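# Push in and latch protruding tower server drives

## Task

Find each drive in the tower server that stands out of its bay and seat it: pushed all the way in so its front lines up with the fronts of the two end drives, with its lever closed and latched. Pushing a drive fully home before closing its lever is allowed. The server is loose on the table: tilting it beyond a slight amount fails the task, and at the end none of its feet may hang past a table edge.

## Robot and tools

Robot: two arms, left_arm and right_arm, each ending in a five-finger hand (right_arm a right hand, left_arm its mirror image). Bases in the scene frame: left_arm at (-0.018, +0.341, +0.031) m, right_arm at (-0.021, -0.255, +0.019) m, both facing almost straight along +x. A bolted post stands behind the arms. Scene frame: origin at table-top height midway between the nominal bases, +x out over the table, +z up, left_arm on the +y side. Arm names do not match image sides.

Hand point: a spot fixed to the palm, 0.05 m in front of it and 0.15 m from the wrist face along the fingers. Its +z runs along straight fingers, +y out of the palm, +x across the palm away from the thumb on the right hand (toward the thumb on the left hand). Straight fingers extend 0.06 to 0.07 m past the point and sit 0.06 m behind it along -y. A wrist bracket on the little-finger side can strike things. Reported hand positions and quaternions are in each arm's own base frame and may be off by a few cm. Arms often rest 1 to 3 cm (sometimes 5 cm) from the commanded pose, usually low; this is not contact. Orientation commands are clipped to within 40 degrees of the measured one per step.

Row layout (shared by execute_actions and move): one flat list of 28 numbers, each in [-1, 1], covering both arms even if one is idle. Order: left_arm dx, dy, dz, rx, ry, rz; left hand thumb_turn, thumb_bend, index, middle, ring, little, force_limit, speed; then the same 14 for right_arm. dx..rz are offsets, not poses: counted from that arm's current Hand target along its own base axes, with 1.0 = 0.6 m or 180 degrees; rx, ry, rz form one rotation vector about the Hand target's position. Six zeros means no new pose request for that arm. Hand numbers are absolute targets: -1 open (straight fingers, thumb beside palm), +1 closed (fingers curled, thumb in front of palm and bent). force_limit maps -1..+1 to about 0..10 N at the fingertip (0..15 N for the two thumb motors); speed rises from near zero at -1 to full at +0.48 and stays full above. There is no 'unchanged' value: repeat the last sent eight hand numbers to keep a hand as it is (if none sent yet, use hand_measured plus hand_force_limit and hand_speed).

execute_actions(actions, cameras): actions is a list of actions; each action is a table of 1 to 15 rows, one per 1/30 s step, the last row held to step 15. Every row of an action is measured from the Hand target at the action's start, so repeating an offset moves further. cameras: list of names, ["all"], [] or null (null gives images only with an empty actions list). An empty actions list returns a full status with images.

move(target, speed, blend, blocking, cameras): target is one 28-number row or a list of up to 15 rows; all offsets in the list count from the same starting Hand targets, not from the previous target. Paths are straight lines, all ending together, capped at 10 s. speed: m/s, 0.002 to 4.3 (default 0.25), one value or one per target; rotation limited to twice that in rad/s. blend: corner rounding in m for lists (0 = stop at each). blocking=false returns after about 0.5 s while the move continues. Moves do not avoid obstacles; faster moves lag, stray and hit harder, and targets set past a contact press harder. The result adds a move: line (done, off_target, moving, held, fault) and any limits (paced = pose clipped, held = steps withheld by a check).

wait(seconds, cameras): 0 to 3600 s, sends nothing new; returns early if a running move ends. stop(cameras): brakes the running move. zoom_image(camera, region): region [x0, y0, x1, y1] in pixels, at most 504 by 504, from the newest image of cam_high, cam_low, cam_left_wrist or cam_right_wrist (all 672x504). show_instructions(): shows reference pages. finished_scene(scene): ends the scene for good; scene is 1 or omitted.

Results: Hand target (last commanded pose after clipping; the next offsets start there), end_effector_position and quat, joint positions, velocities (may read 'within noise'), torques (offset and noisy; numbers 3 and 4 wrap at ±28 N m), hand_measured, hand_stopped_by (moving, target, force, stalled, fault), hand_load_n (fingertip force, positive when pushed open; falls near 0 when a grip is lost), motor temperatures. A hand point left short of its target is re-requested by the next execute_actions call, even with zero offsets; otherwise send the missing distance. To end a push, command back past the current hand point.

Gripping: thumb fully turned in, hand closes on items about 0.035 to 0.065 m thick, or a handle down to 0.025 m. Close slowly (speed -0.94 or lower) for gentle grips. To squeeze harder raise force_limit and send a more closed target; to release send a more open one.

Avoid: tipping or shoving the unfastened server (tilt beyond slight fails; keep all feet on the table), anything leaving the table, drops, slams, fast hits, hard pushes on fixed or heavy objects, forcing fingers, and any contact between the two arms or hands (a moderate one can end the scene). Motors heat when loaded, stretched or pushing against a block; at 85 °C a MOTOR HOT warning appears and at 100 °C that arm drops for 30 to 60 s. Joint ranges (rad): waist ±2.880, shoulder 0 to 3.142, elbow 0 to 3.019, wrist pitch -1.693 to 1.571, wrist yaw ±1.571, wrist roll ±2.094.

Each tool is called after "Call:" by a JSON object that holds its "method" and its "body", one argument or row to a line.

Reference images:

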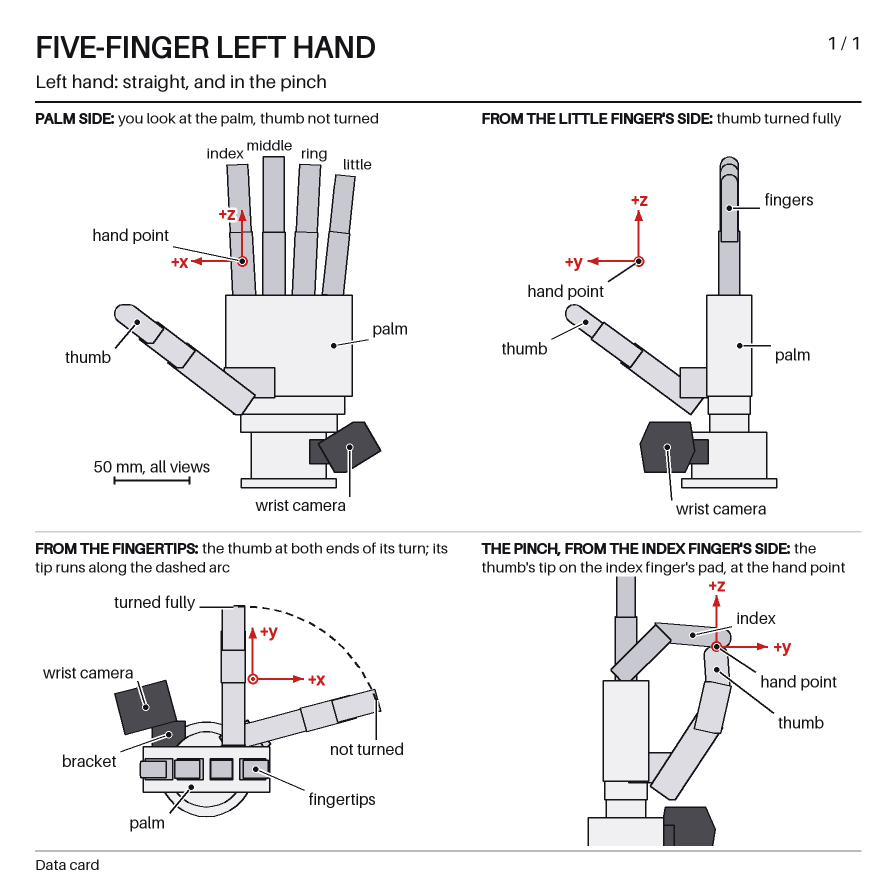

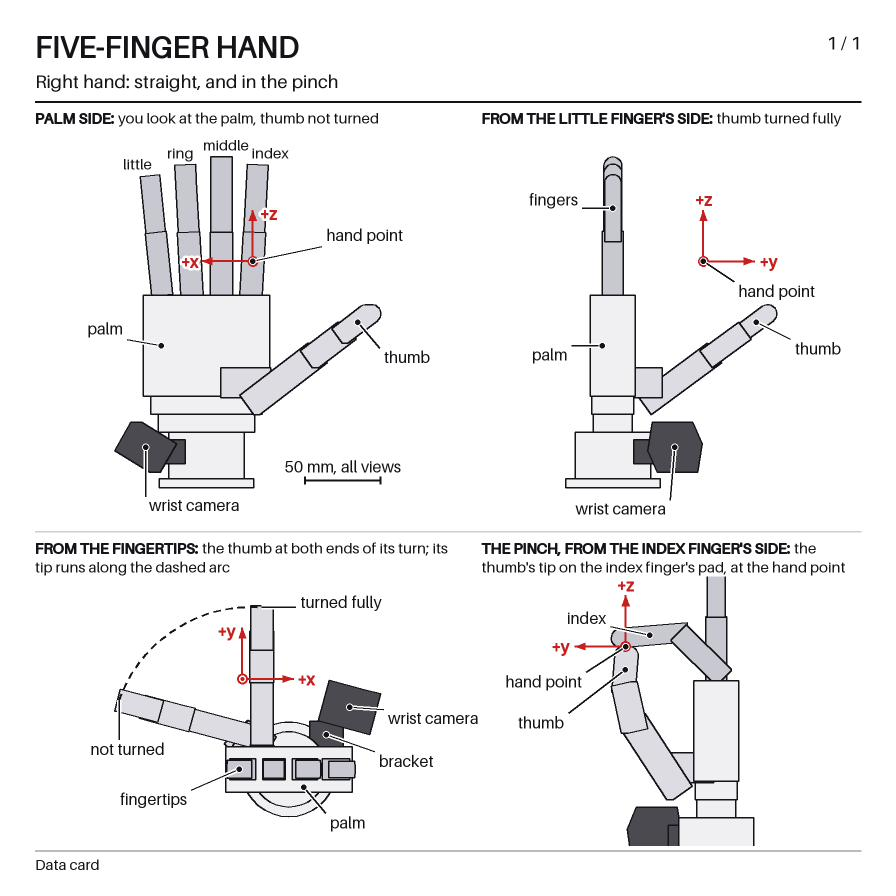

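## Session

Call:
{"method": "execute_actions", "body": {
  "actions": []
}}

Scene clock: 0.00 s.
left_arm: end_effector_position=(+0.1688, -0.2921, +0.3126) hand_measured=(-1.000, -1.000, -1.000, -1.000, -1.000, -1.000) hand_load_n=(+0.0, +0.0, +0.0, +0.0, +0.0, +0.0) hand_stopped_by=(target, target, target, target, target, target) hand_force_limit=0.00 hand_speed=-0.80 end_effector_quat_wxyz=(-0.219, -0.218, +0.745, -0.592) | right_arm: end_effector_position=(+0.2839, +0.0222, +0.2028) hand_measured=(-1.000, -1.000, -1.000, -1.000, -1.000, -1.000) hand_load_n=(+0.0, +0.0, +0.0, +0.0, +0.0, +0.0) hand_stopped_by=(target, target, target, target, target, target) hand_force_limit=0.00 hand_speed=-0.80 end_effector_quat_wxyz=(+0.053, +0.959, -0.271, -0.064)
Joint positions: left_arm=[-0.434 0.852 0.744 -0.421 1.155 -0.147] | right_arm=[0.189 1.366 1.211 -1.578 0.039 -0.828]
Joint velocities: within noise
Joint torques (N m): no reading
Motor temperatures (°C): left_arm=[24 27 30 28 29 28] | right_arm=[30 32 30 29 29 28]
Heat: left arm: hottest elbow 30 °C; right arm: hottest shoulder 32 °C.
Hand target: left_arm +0.1721, -0.2936, +0.3238; -0.211, -0.209, +0.744, -0.599 | right_arm +0.2901, +0.0234, +0.2099; +0.048, +0.960, -0.272, -0.052

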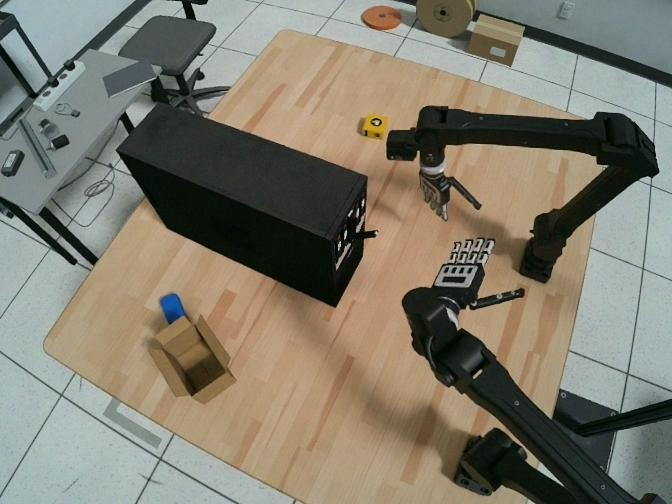

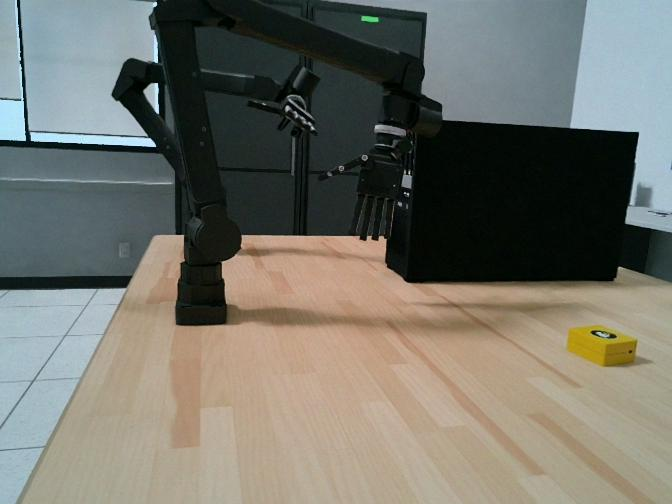

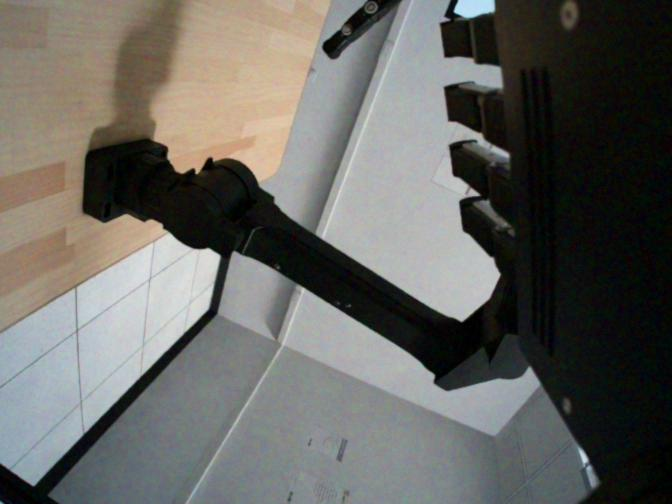

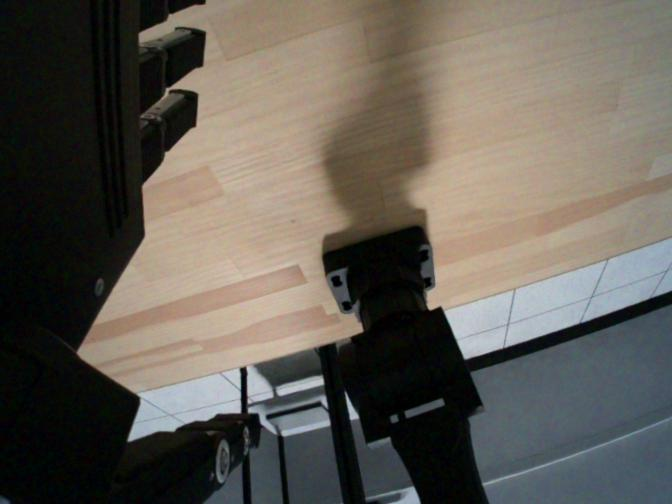

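Call:
{"method": "zoom_image", "body": {
  "camera": "cam_high",
  "region": [300, 160, 420, 310]
}}

Call:
{"method": "zoom_image", "body": {
  "camera": "cam_low",
  "region": [340, 110, 480, 290]
}}

Scaled by 3.360 from the camera's image (finer frame: 960x720).

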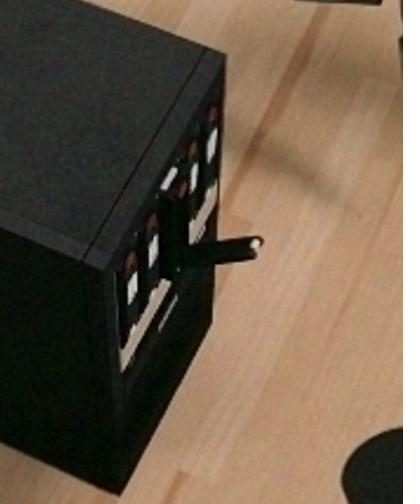

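Scaled by 2.800 from the camera's image (finer frame: 960x720).

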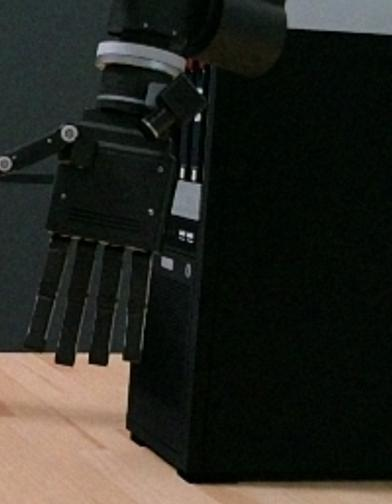

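Call:
{"method": "move", "body": {
  "target": [0.16,0.338,0.03,0.098,-0.203,0.482,-1,-1,-1,-1,-1,-1,0.0,-0.8,0,0,0,0,0,0,-1,-1,-1,-1,-1,-1,0.0,-0.8],
  "speed": 0.2,
  "cameras": ["all"]
}}

Scene clock: 89.67 s.
left_arm: end_effector_position=(+0.2683, -0.0886, +0.3411) hand_measured=(-1.000, -1.000, -1.000, -1.000, -1.000, -1.000) hand_load_n=(+0.0, +0.0, +0.0, +0.0, +0.0, +0.0) hand_stopped_by=(target, target, target, target, target, target) hand_force_limit=0.00 hand_speed=-0.80 end_effector_quat_wxyz=(+0.499, -0.504, +0.501, -0.496) | right_arm: end_effector_position=(+0.2839, +0.0222, +0.2028) hand_measured=(-1.000, -1.000, -1.000, -1.000, -1.000, -1.000) hand_load_n=(+0.0, +0.0, +0.0, +0.0, +0.5, +0.0) hand_stopped_by=(target, target, target, target, target, target) hand_force_limit=0.00 hand_speed=-0.80 end_effector_quat_wxyz=(+0.053, +0.959, -0.271, -0.064)
Joint positions: left_arm=[-0.665 0.194 0.553 -0.372 -0.671 -0.008] | right_arm=[0.189 1.366 1.211 -1.578 0.039 -0.828]
Joint torques (N m): left_arm=[-1.67 2.43 8.85 2.89 -0.18 0.02] | right_arm=[0.03 -7.94 9.28 0.13 0.09 0.1]
Motor temperatures (°C): left_arm=[24 27 36 28 29 27] | right_arm=[29 33 34 28 29 27]
Heat: left arm: hottest elbow 36 °C; right arm: hottest elbow 34 °C.
Hand target: left_arm +0.2681, -0.0908, +0.3416; +0.500, -0.499, +0.500, -0.500 | right_arm +0.2901, +0.0234, +0.2099; +0.048, +0.960, -0.272, -0.052
Off the commanded pose: left_arm 0.002 m, 1 deg | right_arm 0.009 m, 1 deg.
move: done

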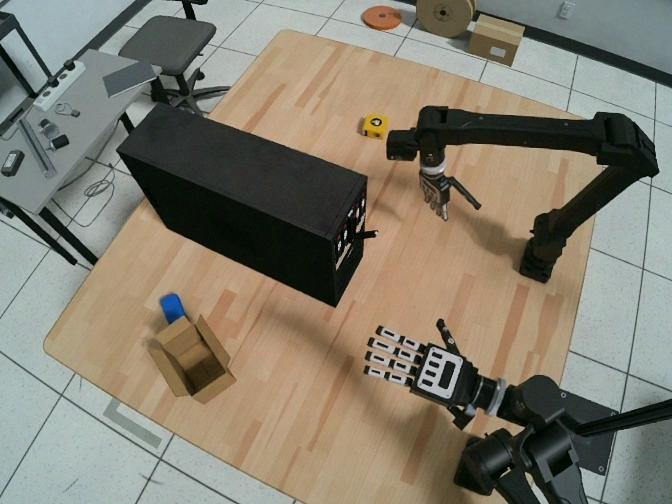

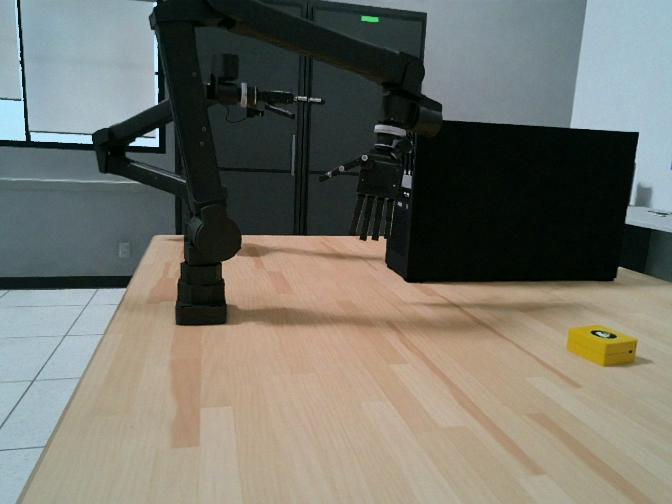

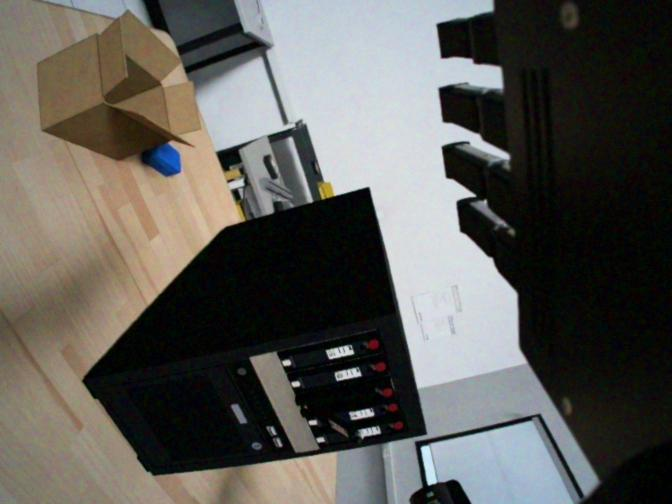

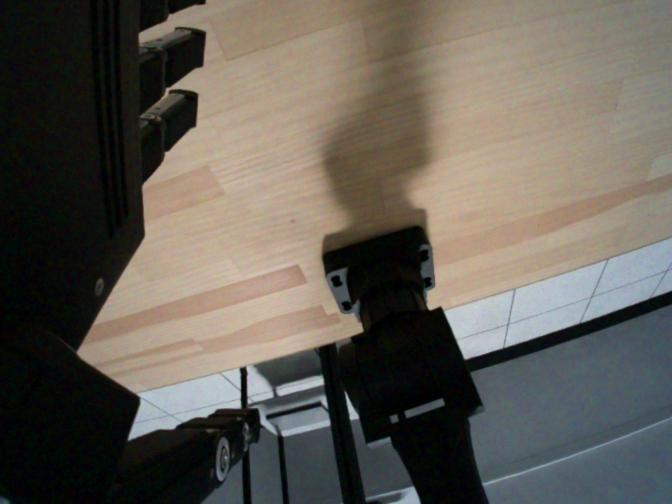

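Call:
{"method": "zoom_image", "body": {
  "camera": "cam_left_wrist",
  "region": [220, 310, 430, 480]
}}

Scaled by 2.400 from the camera's image (finer frame: 960x720).

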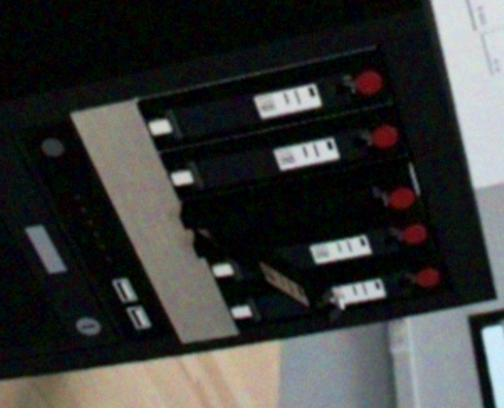

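Call:
{"method": "move", "body": {
  "target": [0.15,0,0,0,0,0,-1,-1,-1,-1,-1,-1,0.0,-0.8,0,0,0,0,0,0,-1,-1,-1,-1,-1,-1,0.0,-0.8],
  "speed": 0.2,
  "cameras": ["cam_left_wrist","cam_high"]
}}

Call:
{"method": "zoom_image", "body": {
  "camera": "cam_left_wrist",
  "region": [220, 310, 430, 480]
}}

Scene clock: 123.40 s.
left_arm: end_effector_position=(+0.3539, -0.0926, +0.3238) hand_measured=(-1.000, -1.000, -1.000, -1.000, -1.000, -1.000) hand_load_n=(-0.5, +0.0, +0.0, +0.0, +0.0, +0.0) hand_stopped_by=(target, target, target, target, target, target) hand_force_limit=0.00 hand_speed=-0.80 end_effector_quat_wxyz=(+0.492, -0.505, +0.511, -0.492) | right_arm: end_effector_position=(+0.2839, +0.0222, +0.2028) hand_measured=(-1.000, -1.000, -1.000, -1.000, -1.000, -1.000) hand_load_n=(+0.0, +0.0, +0.0, +0.0, +0.0, +0.0) hand_stopped_by=(target, target, target, target, target, target) hand_force_limit=0.00 hand_speed=-0.80 end_effector_quat_wxyz=(+0.053, +0.959, -0.271, -0.064)
Joint positions: left_arm=[-0.357 0.483 0.553 -0.105 -0.35 -0.006] | right_arm=[0.189 1.366 1.211 -1.578 0.039 -0.828]
Joint torques (N m): left_arm=[0.03 0.32 12.08 3.07 0.05 0.02] | right_arm=[0.09 -8 9.29 0.13 0.09 0.1]
Heat: left arm: hottest elbow 35 °C; right arm: hottest elbow 35 °C.
Hand target: left_arm +0.3581, -0.0908, +0.3416; +0.500, -0.499, +0.500, -0.501 | right_arm +0.2901, +0.0234, +0.2099; +0.048, +0.960, -0.272, -0.052
Off the commanded pose: left_arm 0.018 m, 2 deg | right_arm 0.009 m, 1 deg.
move: off_target (left_arm)
Images, in order (width x height): cam_high 672x504, cam_left_wrist 672x504.

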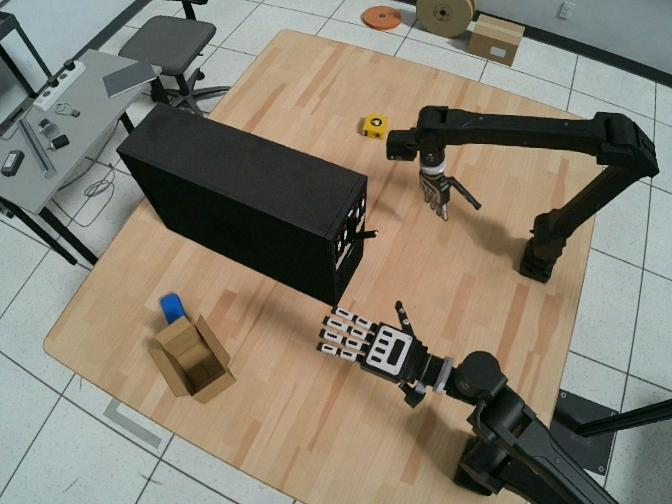

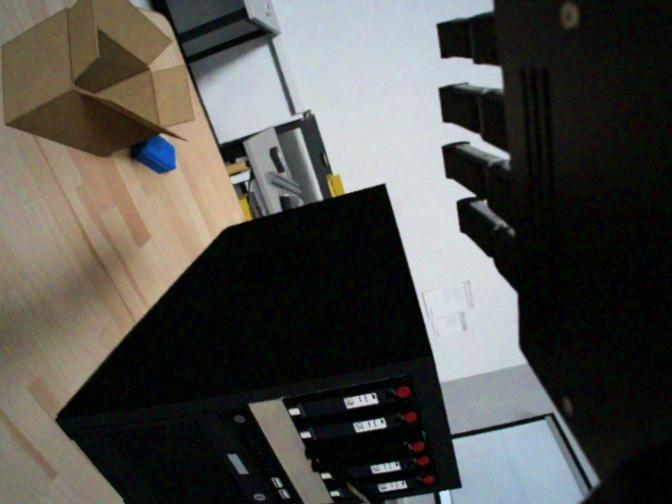

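Scaled by 2.400 from the camera's image (finer frame: 960x720).

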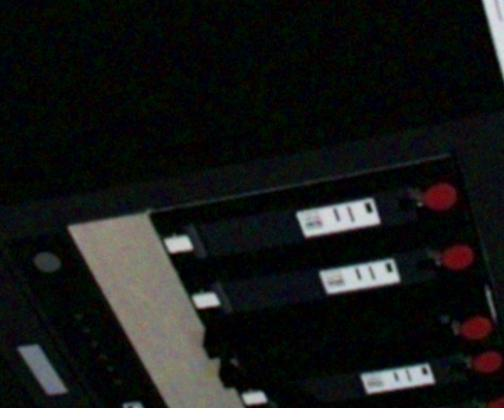

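Call:
{"method": "zoom_image", "body": {
  "camera": "cam_left_wrist",
  "region": [380, 0, 580, 300]
}}

Scaled by 1.680 from the camera's image (finer frame: 960x720).

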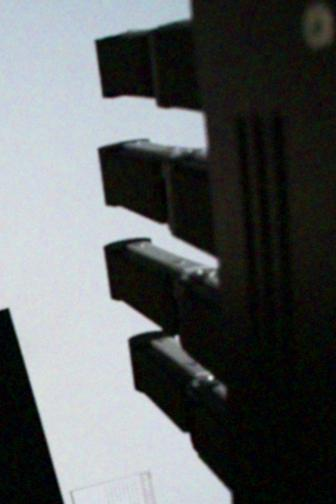

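Call:
{"method": "move", "body": {
  "target": [0,0,0,0,0,0,-1,-1,-1,-1,-1,-1,0.0,-0.8,0.0,-0.038,0.22,0.256,-0.498,-0.259,-1,-1,-1,-1,-1,-1,0.0,-0.8],
  "speed": 0.2,
  "cameras": ["all"]
}}

Call:
{"method": "zoom_image", "body": {
  "camera": "cam_right_wrist",
  "region": [200, 250, 500, 500]
}}

Scene clock: 233.67 s.
left_arm: end_effector_position=(+0.3539, -0.0924, +0.3238) hand_measured=(-1.000, -1.000, -1.000, -1.000, -1.000, -1.000) hand_load_n=(-0.5, +0.0, +0.0, +0.0, +0.0, +0.0) hand_stopped_by=(target, target, target, target, target, target) hand_force_limit=0.00 hand_speed=-0.80 end_effector_quat_wxyz=(+0.492, -0.505, +0.511, -0.492) | right_arm: end_effector_position=(+0.2896, -0.0022, +0.3392) hand_measured=(-1.000, -1.000, -1.000, -1.000, -1.000, -1.000) hand_load_n=(-0.5, -0.5, +0.0, +0.0, +0.0, +0.0) hand_stopped_by=(target, target, target, target, target, target) hand_force_limit=0.00 hand_speed=-0.80 end_effector_quat_wxyz=(+0.492, -0.506, +0.505, -0.498)
Joint positions: left_arm=[-0.357 0.483 0.553 -0.105 -0.35 -0.006] | right_arm=[-0.313 0.219 0.556 -0.359 -0.308 -0.014]
Joint torques (N m): left_arm=[0.09 0.56 12.15 3.1 0.04 0.02] | right_arm=[0.67 2.49 8.4 3.48 0.12 0.23]
Heat: left arm: hottest elbow 38 °C; right arm: hottest elbow 35 °C.
Hand target: left_arm +0.3581, -0.0907, +0.3416; +0.500, -0.499, +0.500, -0.500 | right_arm +0.2901, +0.0007, +0.3418; +0.500, -0.500, +0.500, -0.499
Off the commanded pose: left_arm 0.018 m, 2 deg | right_arm 0.004 m, 1 deg.
move: done

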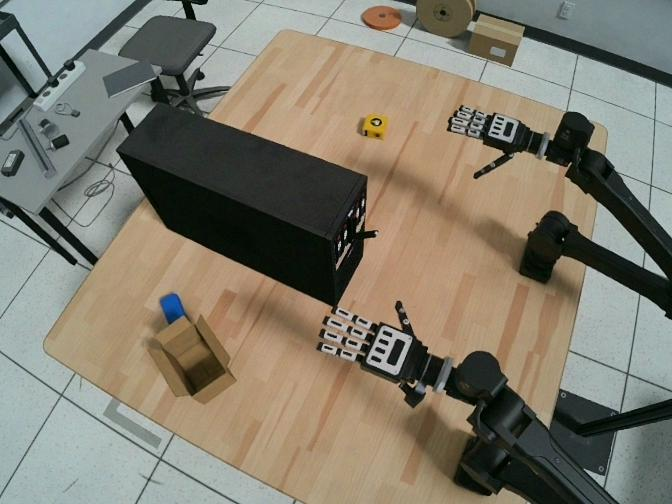

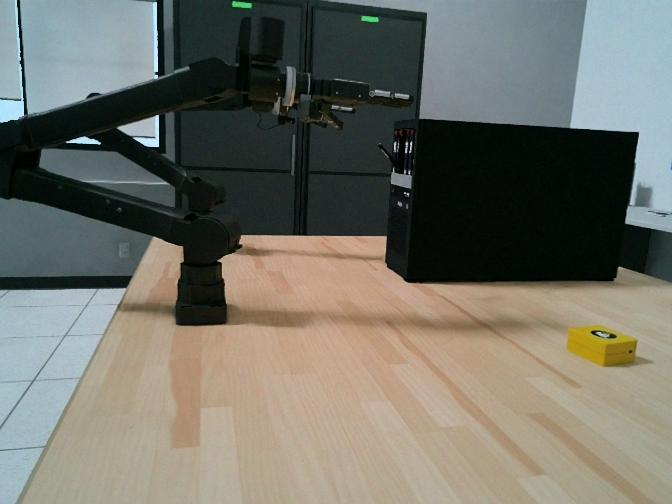

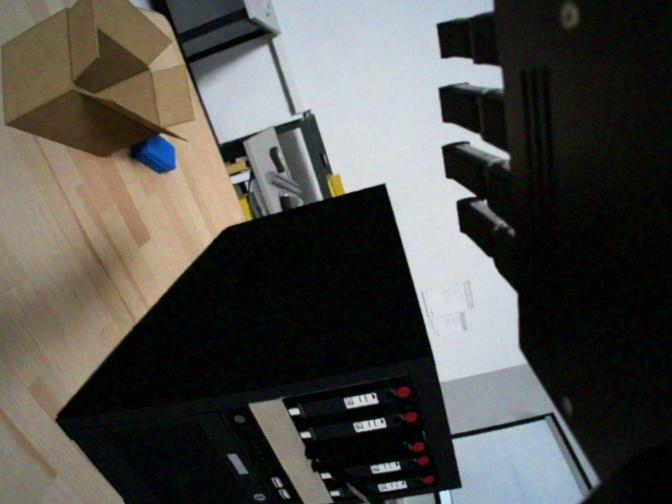

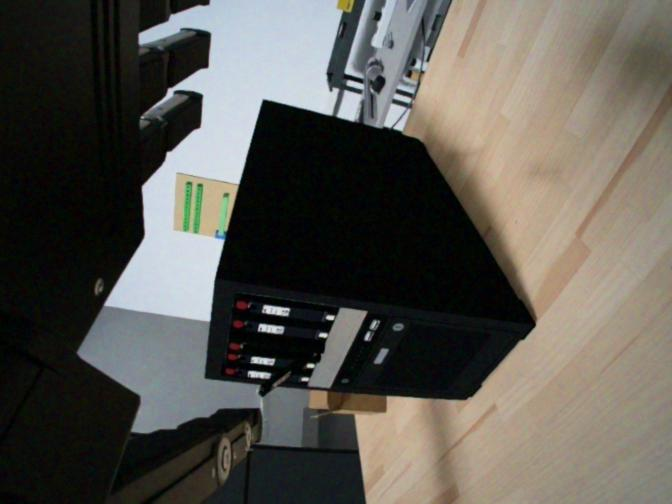

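Scaled by 1.680 from the camera's image (finer frame: 960x720).

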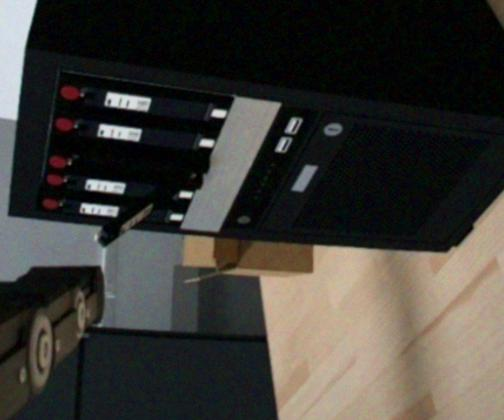

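Call:
{"method": "zoom_image", "body": {
  "camera": "cam_low",
  "region": [360, 110, 430, 290]
}}

Call:
{"method": "zoom_image", "body": {
  "camera": "cam_right_wrist",
  "region": [200, 270, 380, 410]
}}

Scaled by 2.800 from the camera's image (finer frame: 960x720).

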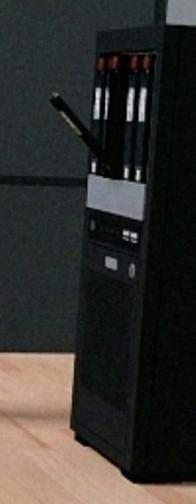

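Scaled by 2.800 from the camera's image (finer frame: 960x720).

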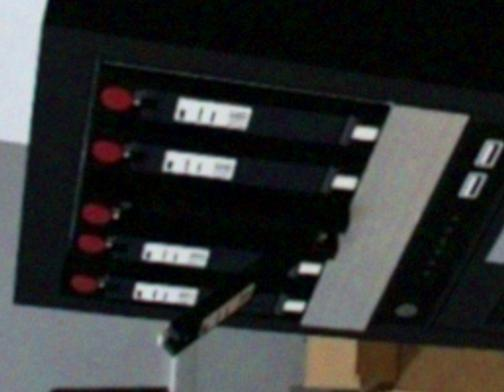

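Call:
{"method": "zoom_image", "body": {
  "camera": "cam_right_wrist",
  "region": [60, 0, 260, 300]
}}

Scaled by 1.680 from the camera's image (finer frame: 960x720).

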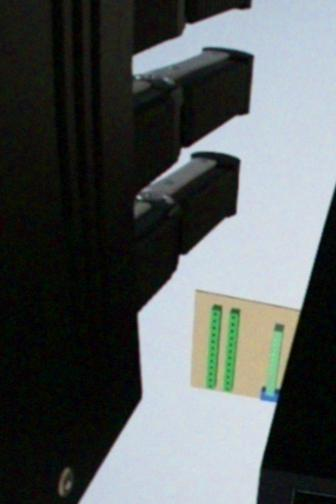

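Call:
{"method": "move", "body": {
  "target": [-0.075,-0.41,-0.117,0,0,-0.018,-1,-1,-1,1,1,1,0.0,0,0.1,0,0,0,0,0,-1,-1,-1,-1,-1,-1,0.0,-0.8],
  "speed": 0.15,
  "cameras": ["all"]
}}

Scene clock: 407.43 s.
left_arm: end_effector_position=(+0.3089, -0.3217, +0.2455) hand_measured=(-1.000, -1.000, -1.000, +1.000, +1.000, +1.000) hand_load_n=(-0.5, +0.0, +0.0, +0.0, +0.0, +0.0) hand_stopped_by=(target, target, target, target, target, target) hand_force_limit=0.00 hand_speed=0.00 end_effector_quat_wxyz=(+0.492, -0.481, +0.530, -0.496) | right_arm: end_effector_position=(+0.3466, -0.0024, +0.3309) hand_measured=(-1.000, -1.000, -1.000, -1.000, -1.000, -1.000) hand_load_n=(+0.0, +0.0, +0.0, +0.0, +0.0, -0.5) hand_stopped_by=(target, target, target, target, target, target) hand_force_limit=0.00 hand_speed=-0.80 end_effector_quat_wxyz=(+0.490, -0.507, +0.506, -0.497)
Joint positions: left_arm=[-1.175 1.057 0.573 0.427 -1.121 -0.006] | right_arm=[-0.2 0.423 0.556 -0.16 -0.195 -0.013]
Joint torques (N m): left_arm=[-1.2 -4.01 13.24 2.62 -0.21 0.03] | right_arm=[0.67 1.85 10.35 3.55 0.12 0.21]
Heat: left arm: hottest elbow 39 °C; right arm: hottest elbow 34 °C.
Hand target: left_arm +0.3131, -0.3367, +0.2715; +0.486, -0.485, +0.514, -0.514 | right_arm +0.3501, +0.0006, +0.3418; +0.500, -0.500, +0.500, -0.499
Off the commanded pose: left_arm 0.030 m, 3 deg | right_arm 0.012 m, 2 deg.
move: off_target (left_arm, right_arm)

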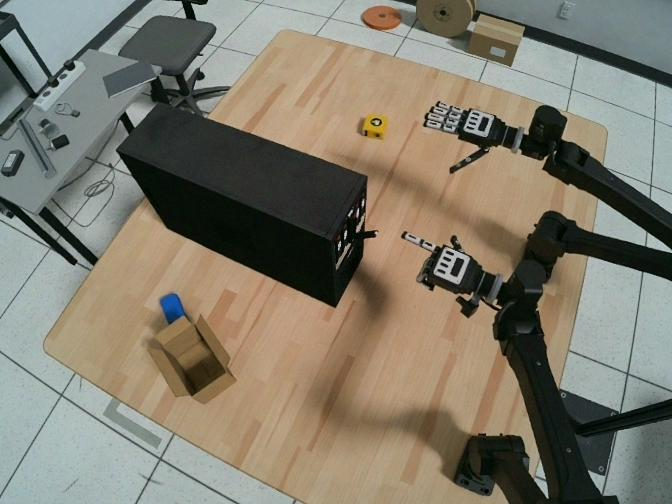

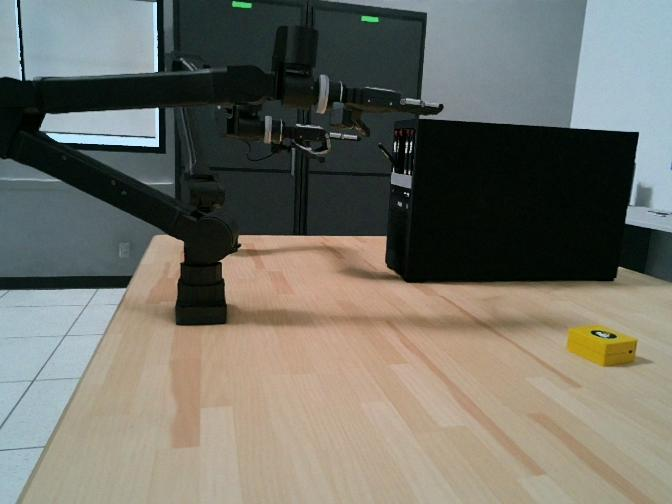

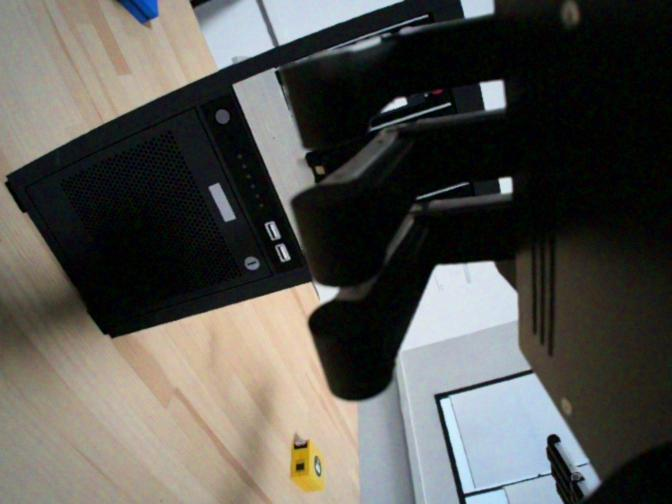

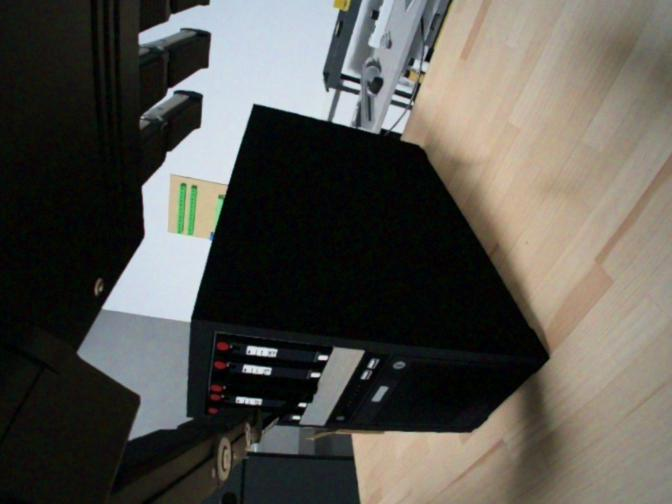

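Call:
{"method": "zoom_image", "body": {
  "camera": "cam_high",
  "region": [310, 170, 490, 310]
}}

Call:
{"method": "zoom_image", "body": {
  "camera": "cam_low",
  "region": [300, 90, 440, 210]
}}

Call:
{"method": "zoom_image", "body": {
  "camera": "cam_right_wrist",
  "region": [180, 300, 400, 480]
}}

Scaled by 2.800 from the camera's image (finer frame: 960x720).

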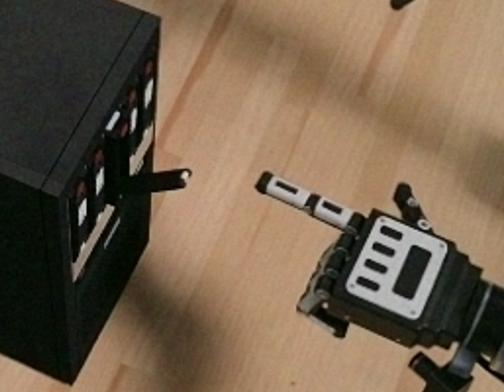

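Scaled by 3.600 from the camera's image (finer frame: 960x720).

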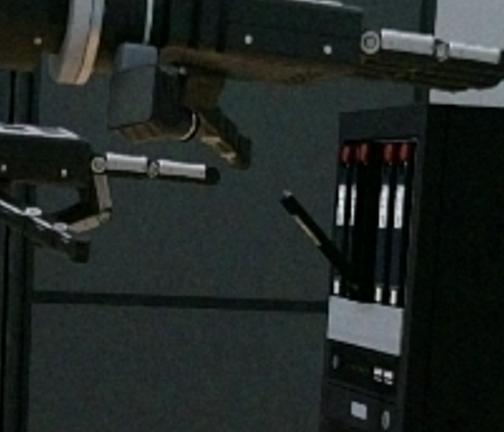

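Scaled by 2.291 from the camera's image (finer frame: 960x720).

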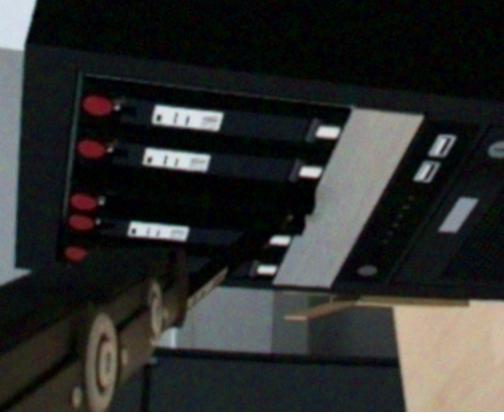

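Call:
{"method": "move", "body": {
  "target": [0.05,0,0.012,0,0,0,-1,-1,-1,1,1,1,0.0,0,0,0,0,0,0,0,-1,0.6,-1,-1,-1,-1,0.0,0],
  "speed": 0.1,
  "cameras": ["cam_right_wrist","cam_high","cam_low"]
}}

Scene clock: 461.33 s.
left_arm: end_effector_position=(+0.3333, -0.3262, +0.2533) hand_measured=(-1.000, -1.000, -1.000, +1.000, +1.000, +1.000) hand_load_n=(+0.0, +0.0, +0.0, +0.0, +0.0, +0.0) hand_stopped_by=(target, target, target, target, target, target) hand_force_limit=0.00 hand_speed=0.00 end_effector_quat_wxyz=(+0.488, -0.480, +0.531, -0.500) | right_arm: end_effector_position=(+0.3467, -0.0024, +0.3310) hand_measured=(-1.000, +0.600, -1.000, -1.000, -1.000, -1.000) hand_load_n=(+0.0, +0.0, +0.0, +0.0, +0.0, +0.0) hand_stopped_by=(target, target, target, target, target, target) hand_force_limit=0.00 hand_speed=0.00 end_effector_quat_wxyz=(+0.490, -0.507, +0.506, -0.497)
Joint positions: left_arm=[-1.106 1.087 0.612 0.428 -1.043 -0.002] | right_arm=[-0.2 0.423 0.556 -0.159 -0.195 -0.013]
Joint torques (N m): left_arm=[0.09 -4.78 13.41 2.18 0 0] | right_arm=[0.67 1.79 10.35 3.54 0.12 0.21]
Heat: left arm: hottest elbow 40 °C; right arm: hottest elbow 35 °C.
Hand target: left_arm +0.3431, -0.3367, +0.2787; +0.486, -0.485, +0.514, -0.514 | right_arm +0.3502, +0.0005, +0.3419; +0.500, -0.500, +0.500, -0.500
Off the commanded pose: left_arm 0.029 m, 3 deg | right_arm 0.012 m, 2 deg.
move: off_target (left_arm)
Images, in order (width x height): cam_high 672x504, cam_low 672x504, cam_right_wrist 672x504.

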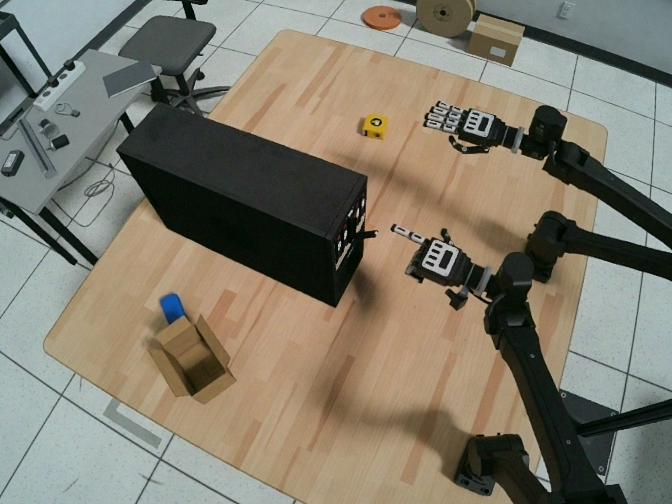

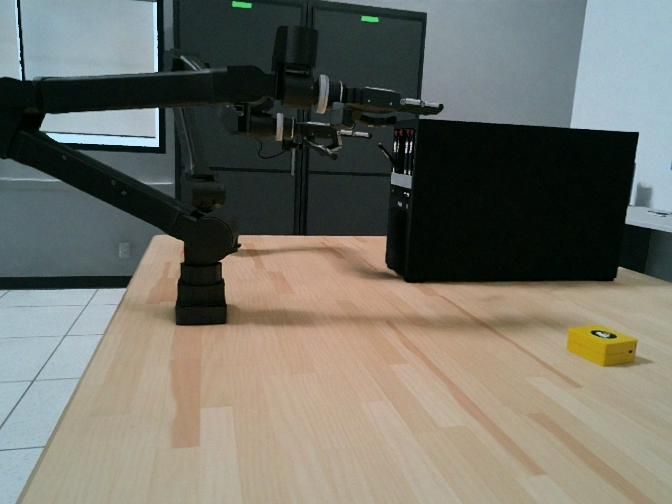

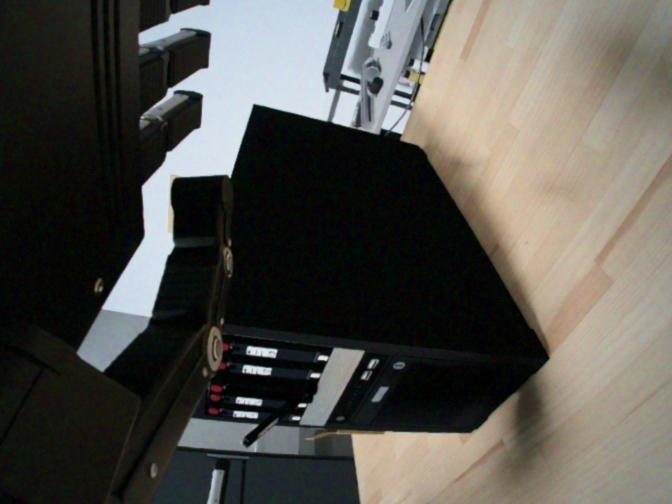

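Call:
{"method": "move", "body": {
  "target": [0,0,0,0,0,0,-1,-1,-1,1,1,1,0.0,0,0.01,0.057,0.04,0,0,0.139,-1,-1,-1,-1,-1,-1,0.0,0],
  "speed": 0.1,
  "cameras": ["cam_right_wrist","cam_high"]
}}

Call:
{"method": "zoom_image", "body": {
  "camera": "cam_right_wrist",
  "region": [180, 150, 430, 400]
}}

Scene clock: 478.60 s.
left_arm: end_effector_position=(+0.3333, -0.3262, +0.2533) hand_measured=(-1.000, -1.000, -1.000, +1.000, +1.000, +1.000) hand_load_n=(-0.5, +0.0, +0.0, +0.0, +0.0, +0.0) hand_stopped_by=(target, target, target, target, target, target) hand_force_limit=0.00 hand_speed=0.00 end_effector_quat_wxyz=(+0.488, -0.480, +0.531, -0.500) | right_arm: end_effector_position=(+0.3479, +0.0393, +0.3280) hand_measured=(-1.000, -1.000, -1.000, -1.000, -1.000, -1.000) hand_load_n=(+0.0, +0.0, +0.0, +0.0, +0.0, +0.0) hand_stopped_by=(target, target, target, target, target, target) hand_force_limit=0.00 hand_speed=0.00 end_effector_quat_wxyz=(+0.590, -0.605, +0.400, -0.355)
Joint positions: left_arm=[-1.106 1.087 0.612 0.428 -1.043 -0.002] | right_arm=[-0.364 0.6 0.606 -0.083 -0.808 -0.013]
Joint torques (N m): left_arm=[0.09 -4.78 13.38 2.13 0.01 0.01] | right_arm=[-0.56 0.5 14.39 3.12 -0.15 0.2]
Heat: left arm: hottest elbow 40 °C; right arm: hottest elbow 36 °C.
Hand target: left_arm +0.3431, -0.3367, +0.2787; +0.486, -0.485, +0.514, -0.514 | right_arm +0.3562, +0.0348, +0.3658; +0.596, -0.597, +0.380, -0.379
Off the commanded pose: left_arm 0.029 m, 3 deg | right_arm 0.039 m, 4 deg.
move: off_target (right_arm)
Images, in order (width x height): cam_high 672x504, cam_right_wrist 672x504.

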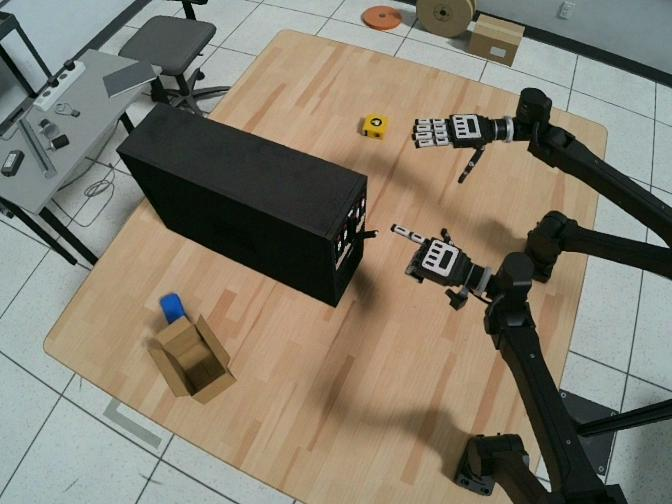

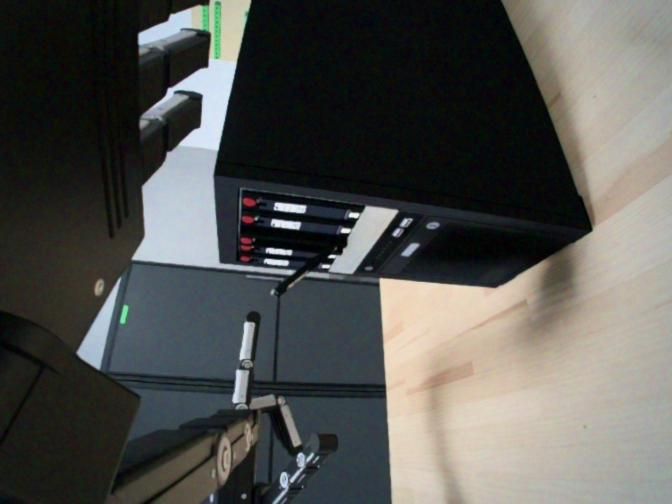

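Scaled by 2.016 from the camera's image (finer frame: 960x720).

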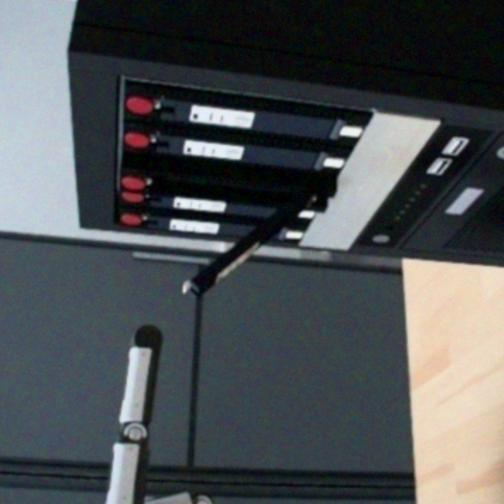

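Call:
{"method": "move", "body": {
  "target": [0.04,0,0.006,0,0,0,-1,-1,-1,1,1,1,0.0,0,0,0,0,0,0,0,-1,-1,-1,-1,-1,-1,0.0,0],
  "speed": 0.08,
  "cameras": ["cam_right_wrist","cam_high","cam_low"]
}}

Call:
{"method": "zoom_image", "body": {
  "camera": "cam_right_wrist",
  "region": [200, 150, 400, 350]
}}

Call:
{"method": "zoom_image", "body": {
  "camera": "cam_high",
  "region": [320, 170, 440, 290]
}}

Call:
{"method": "zoom_image", "body": {
  "camera": "cam_low",
  "region": [320, 100, 440, 200]
}}

Scene clock: 490.60 s.
left_arm: end_effector_position=(+0.3564, -0.3269, +0.2566) hand_measured=(-1.000, -1.000, -1.000, +1.000, +1.000, +1.000) hand_load_n=(-0.5, +0.0, +0.0, +0.0, +0.0, +0.0) hand_stopped_by=(target, target, target, target, target, target) hand_force_limit=0.00 hand_speed=0.00 end_effector_quat_wxyz=(+0.487, -0.481, +0.531, -0.500) | right_arm: end_effector_position=(+0.3479, +0.0394, +0.3280) hand_measured=(-1.000, -1.000, -1.000, -1.000, -1.000, -1.000) hand_load_n=(+0.0, +0.0, +0.0, +0.0, -0.5, +0.0) hand_stopped_by=(target, target, target, target, target, target) hand_force_limit=0.00 hand_speed=0.00 end_effector_quat_wxyz=(+0.590, -0.605, +0.400, -0.355)
Joint positions: left_arm=[-1.044 1.117 0.643 0.428 -0.981 -0.002] | right_arm=[-0.364 0.6 0.606 -0.082 -0.808 -0.013]
Joint torques (N m): left_arm=[0.09 -5.25 13.45 2.19 0.01 -0.01] | right_arm=[-0.62 0.5 14.39 3.19 -0.16 0.21]
Heat: left arm: hottest elbow 40 °C; right arm: hottest elbow 37 °C.
Hand target: left_arm +0.3671, -0.3368, +0.2824; +0.486, -0.485, +0.514, -0.515 | right_arm +0.3561, +0.0348, +0.3658; +0.597, -0.597, +0.380, -0.379
Off the commanded pose: left_arm 0.030 m, 3 deg | right_arm 0.039 m, 4 deg.
move: off_target (left_arm)
Images, in order (width x height): cam_high 672x504, cam_low 672x504, cam_right_wrist 672x504.

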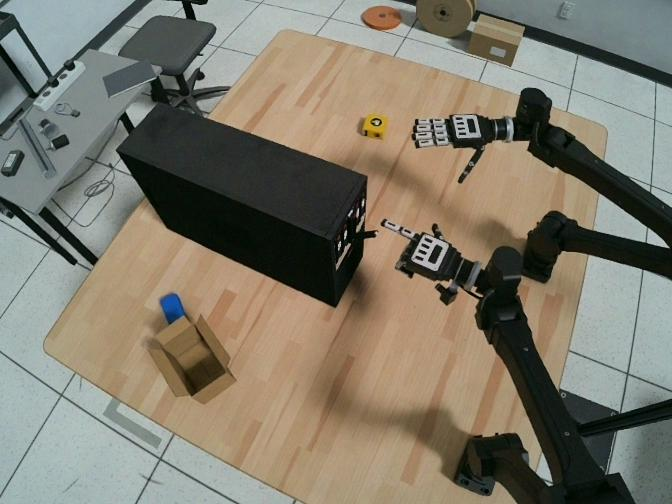

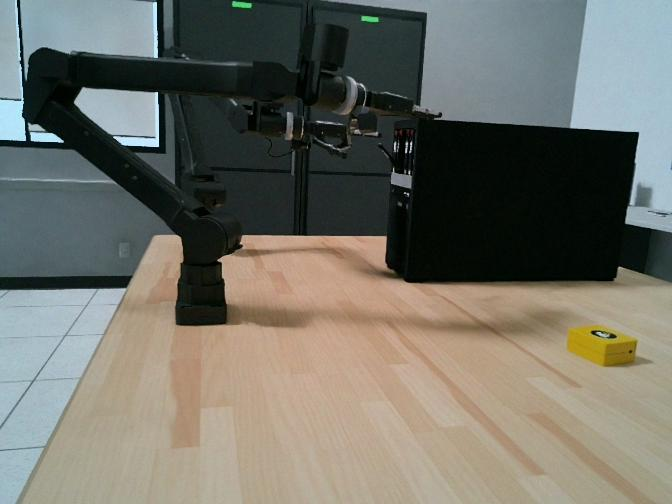

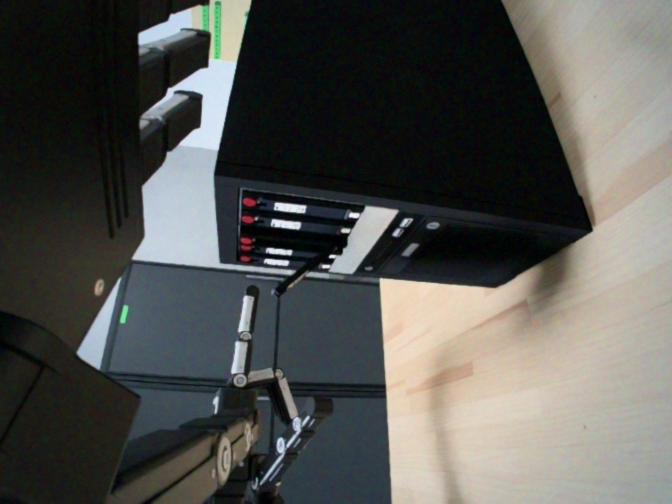

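Scaled by 2.520 from the camera's image (finer frame: 960x720).

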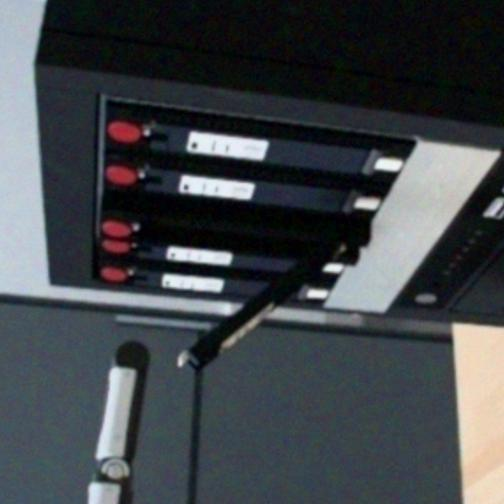

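Scaled by 4.200 from the camera's image (finer frame: 960x720).

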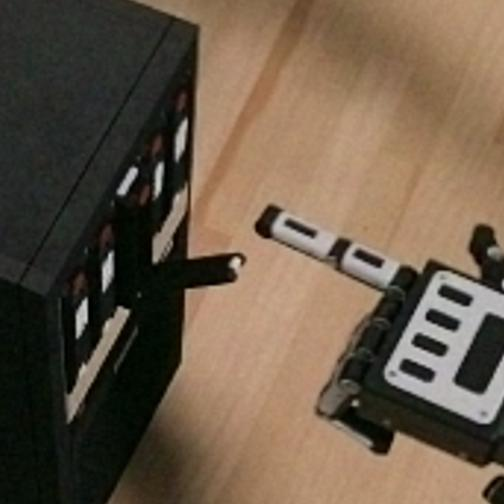

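Scaled by 4.200 from the camera's image (finer frame: 960x720).

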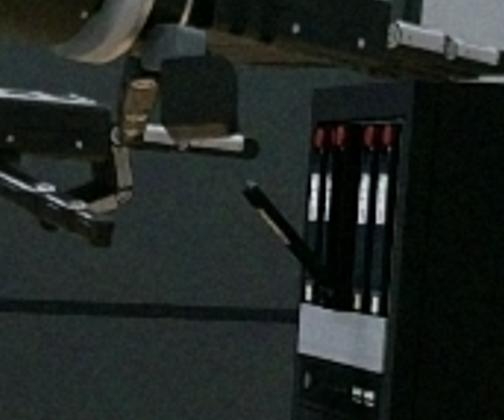

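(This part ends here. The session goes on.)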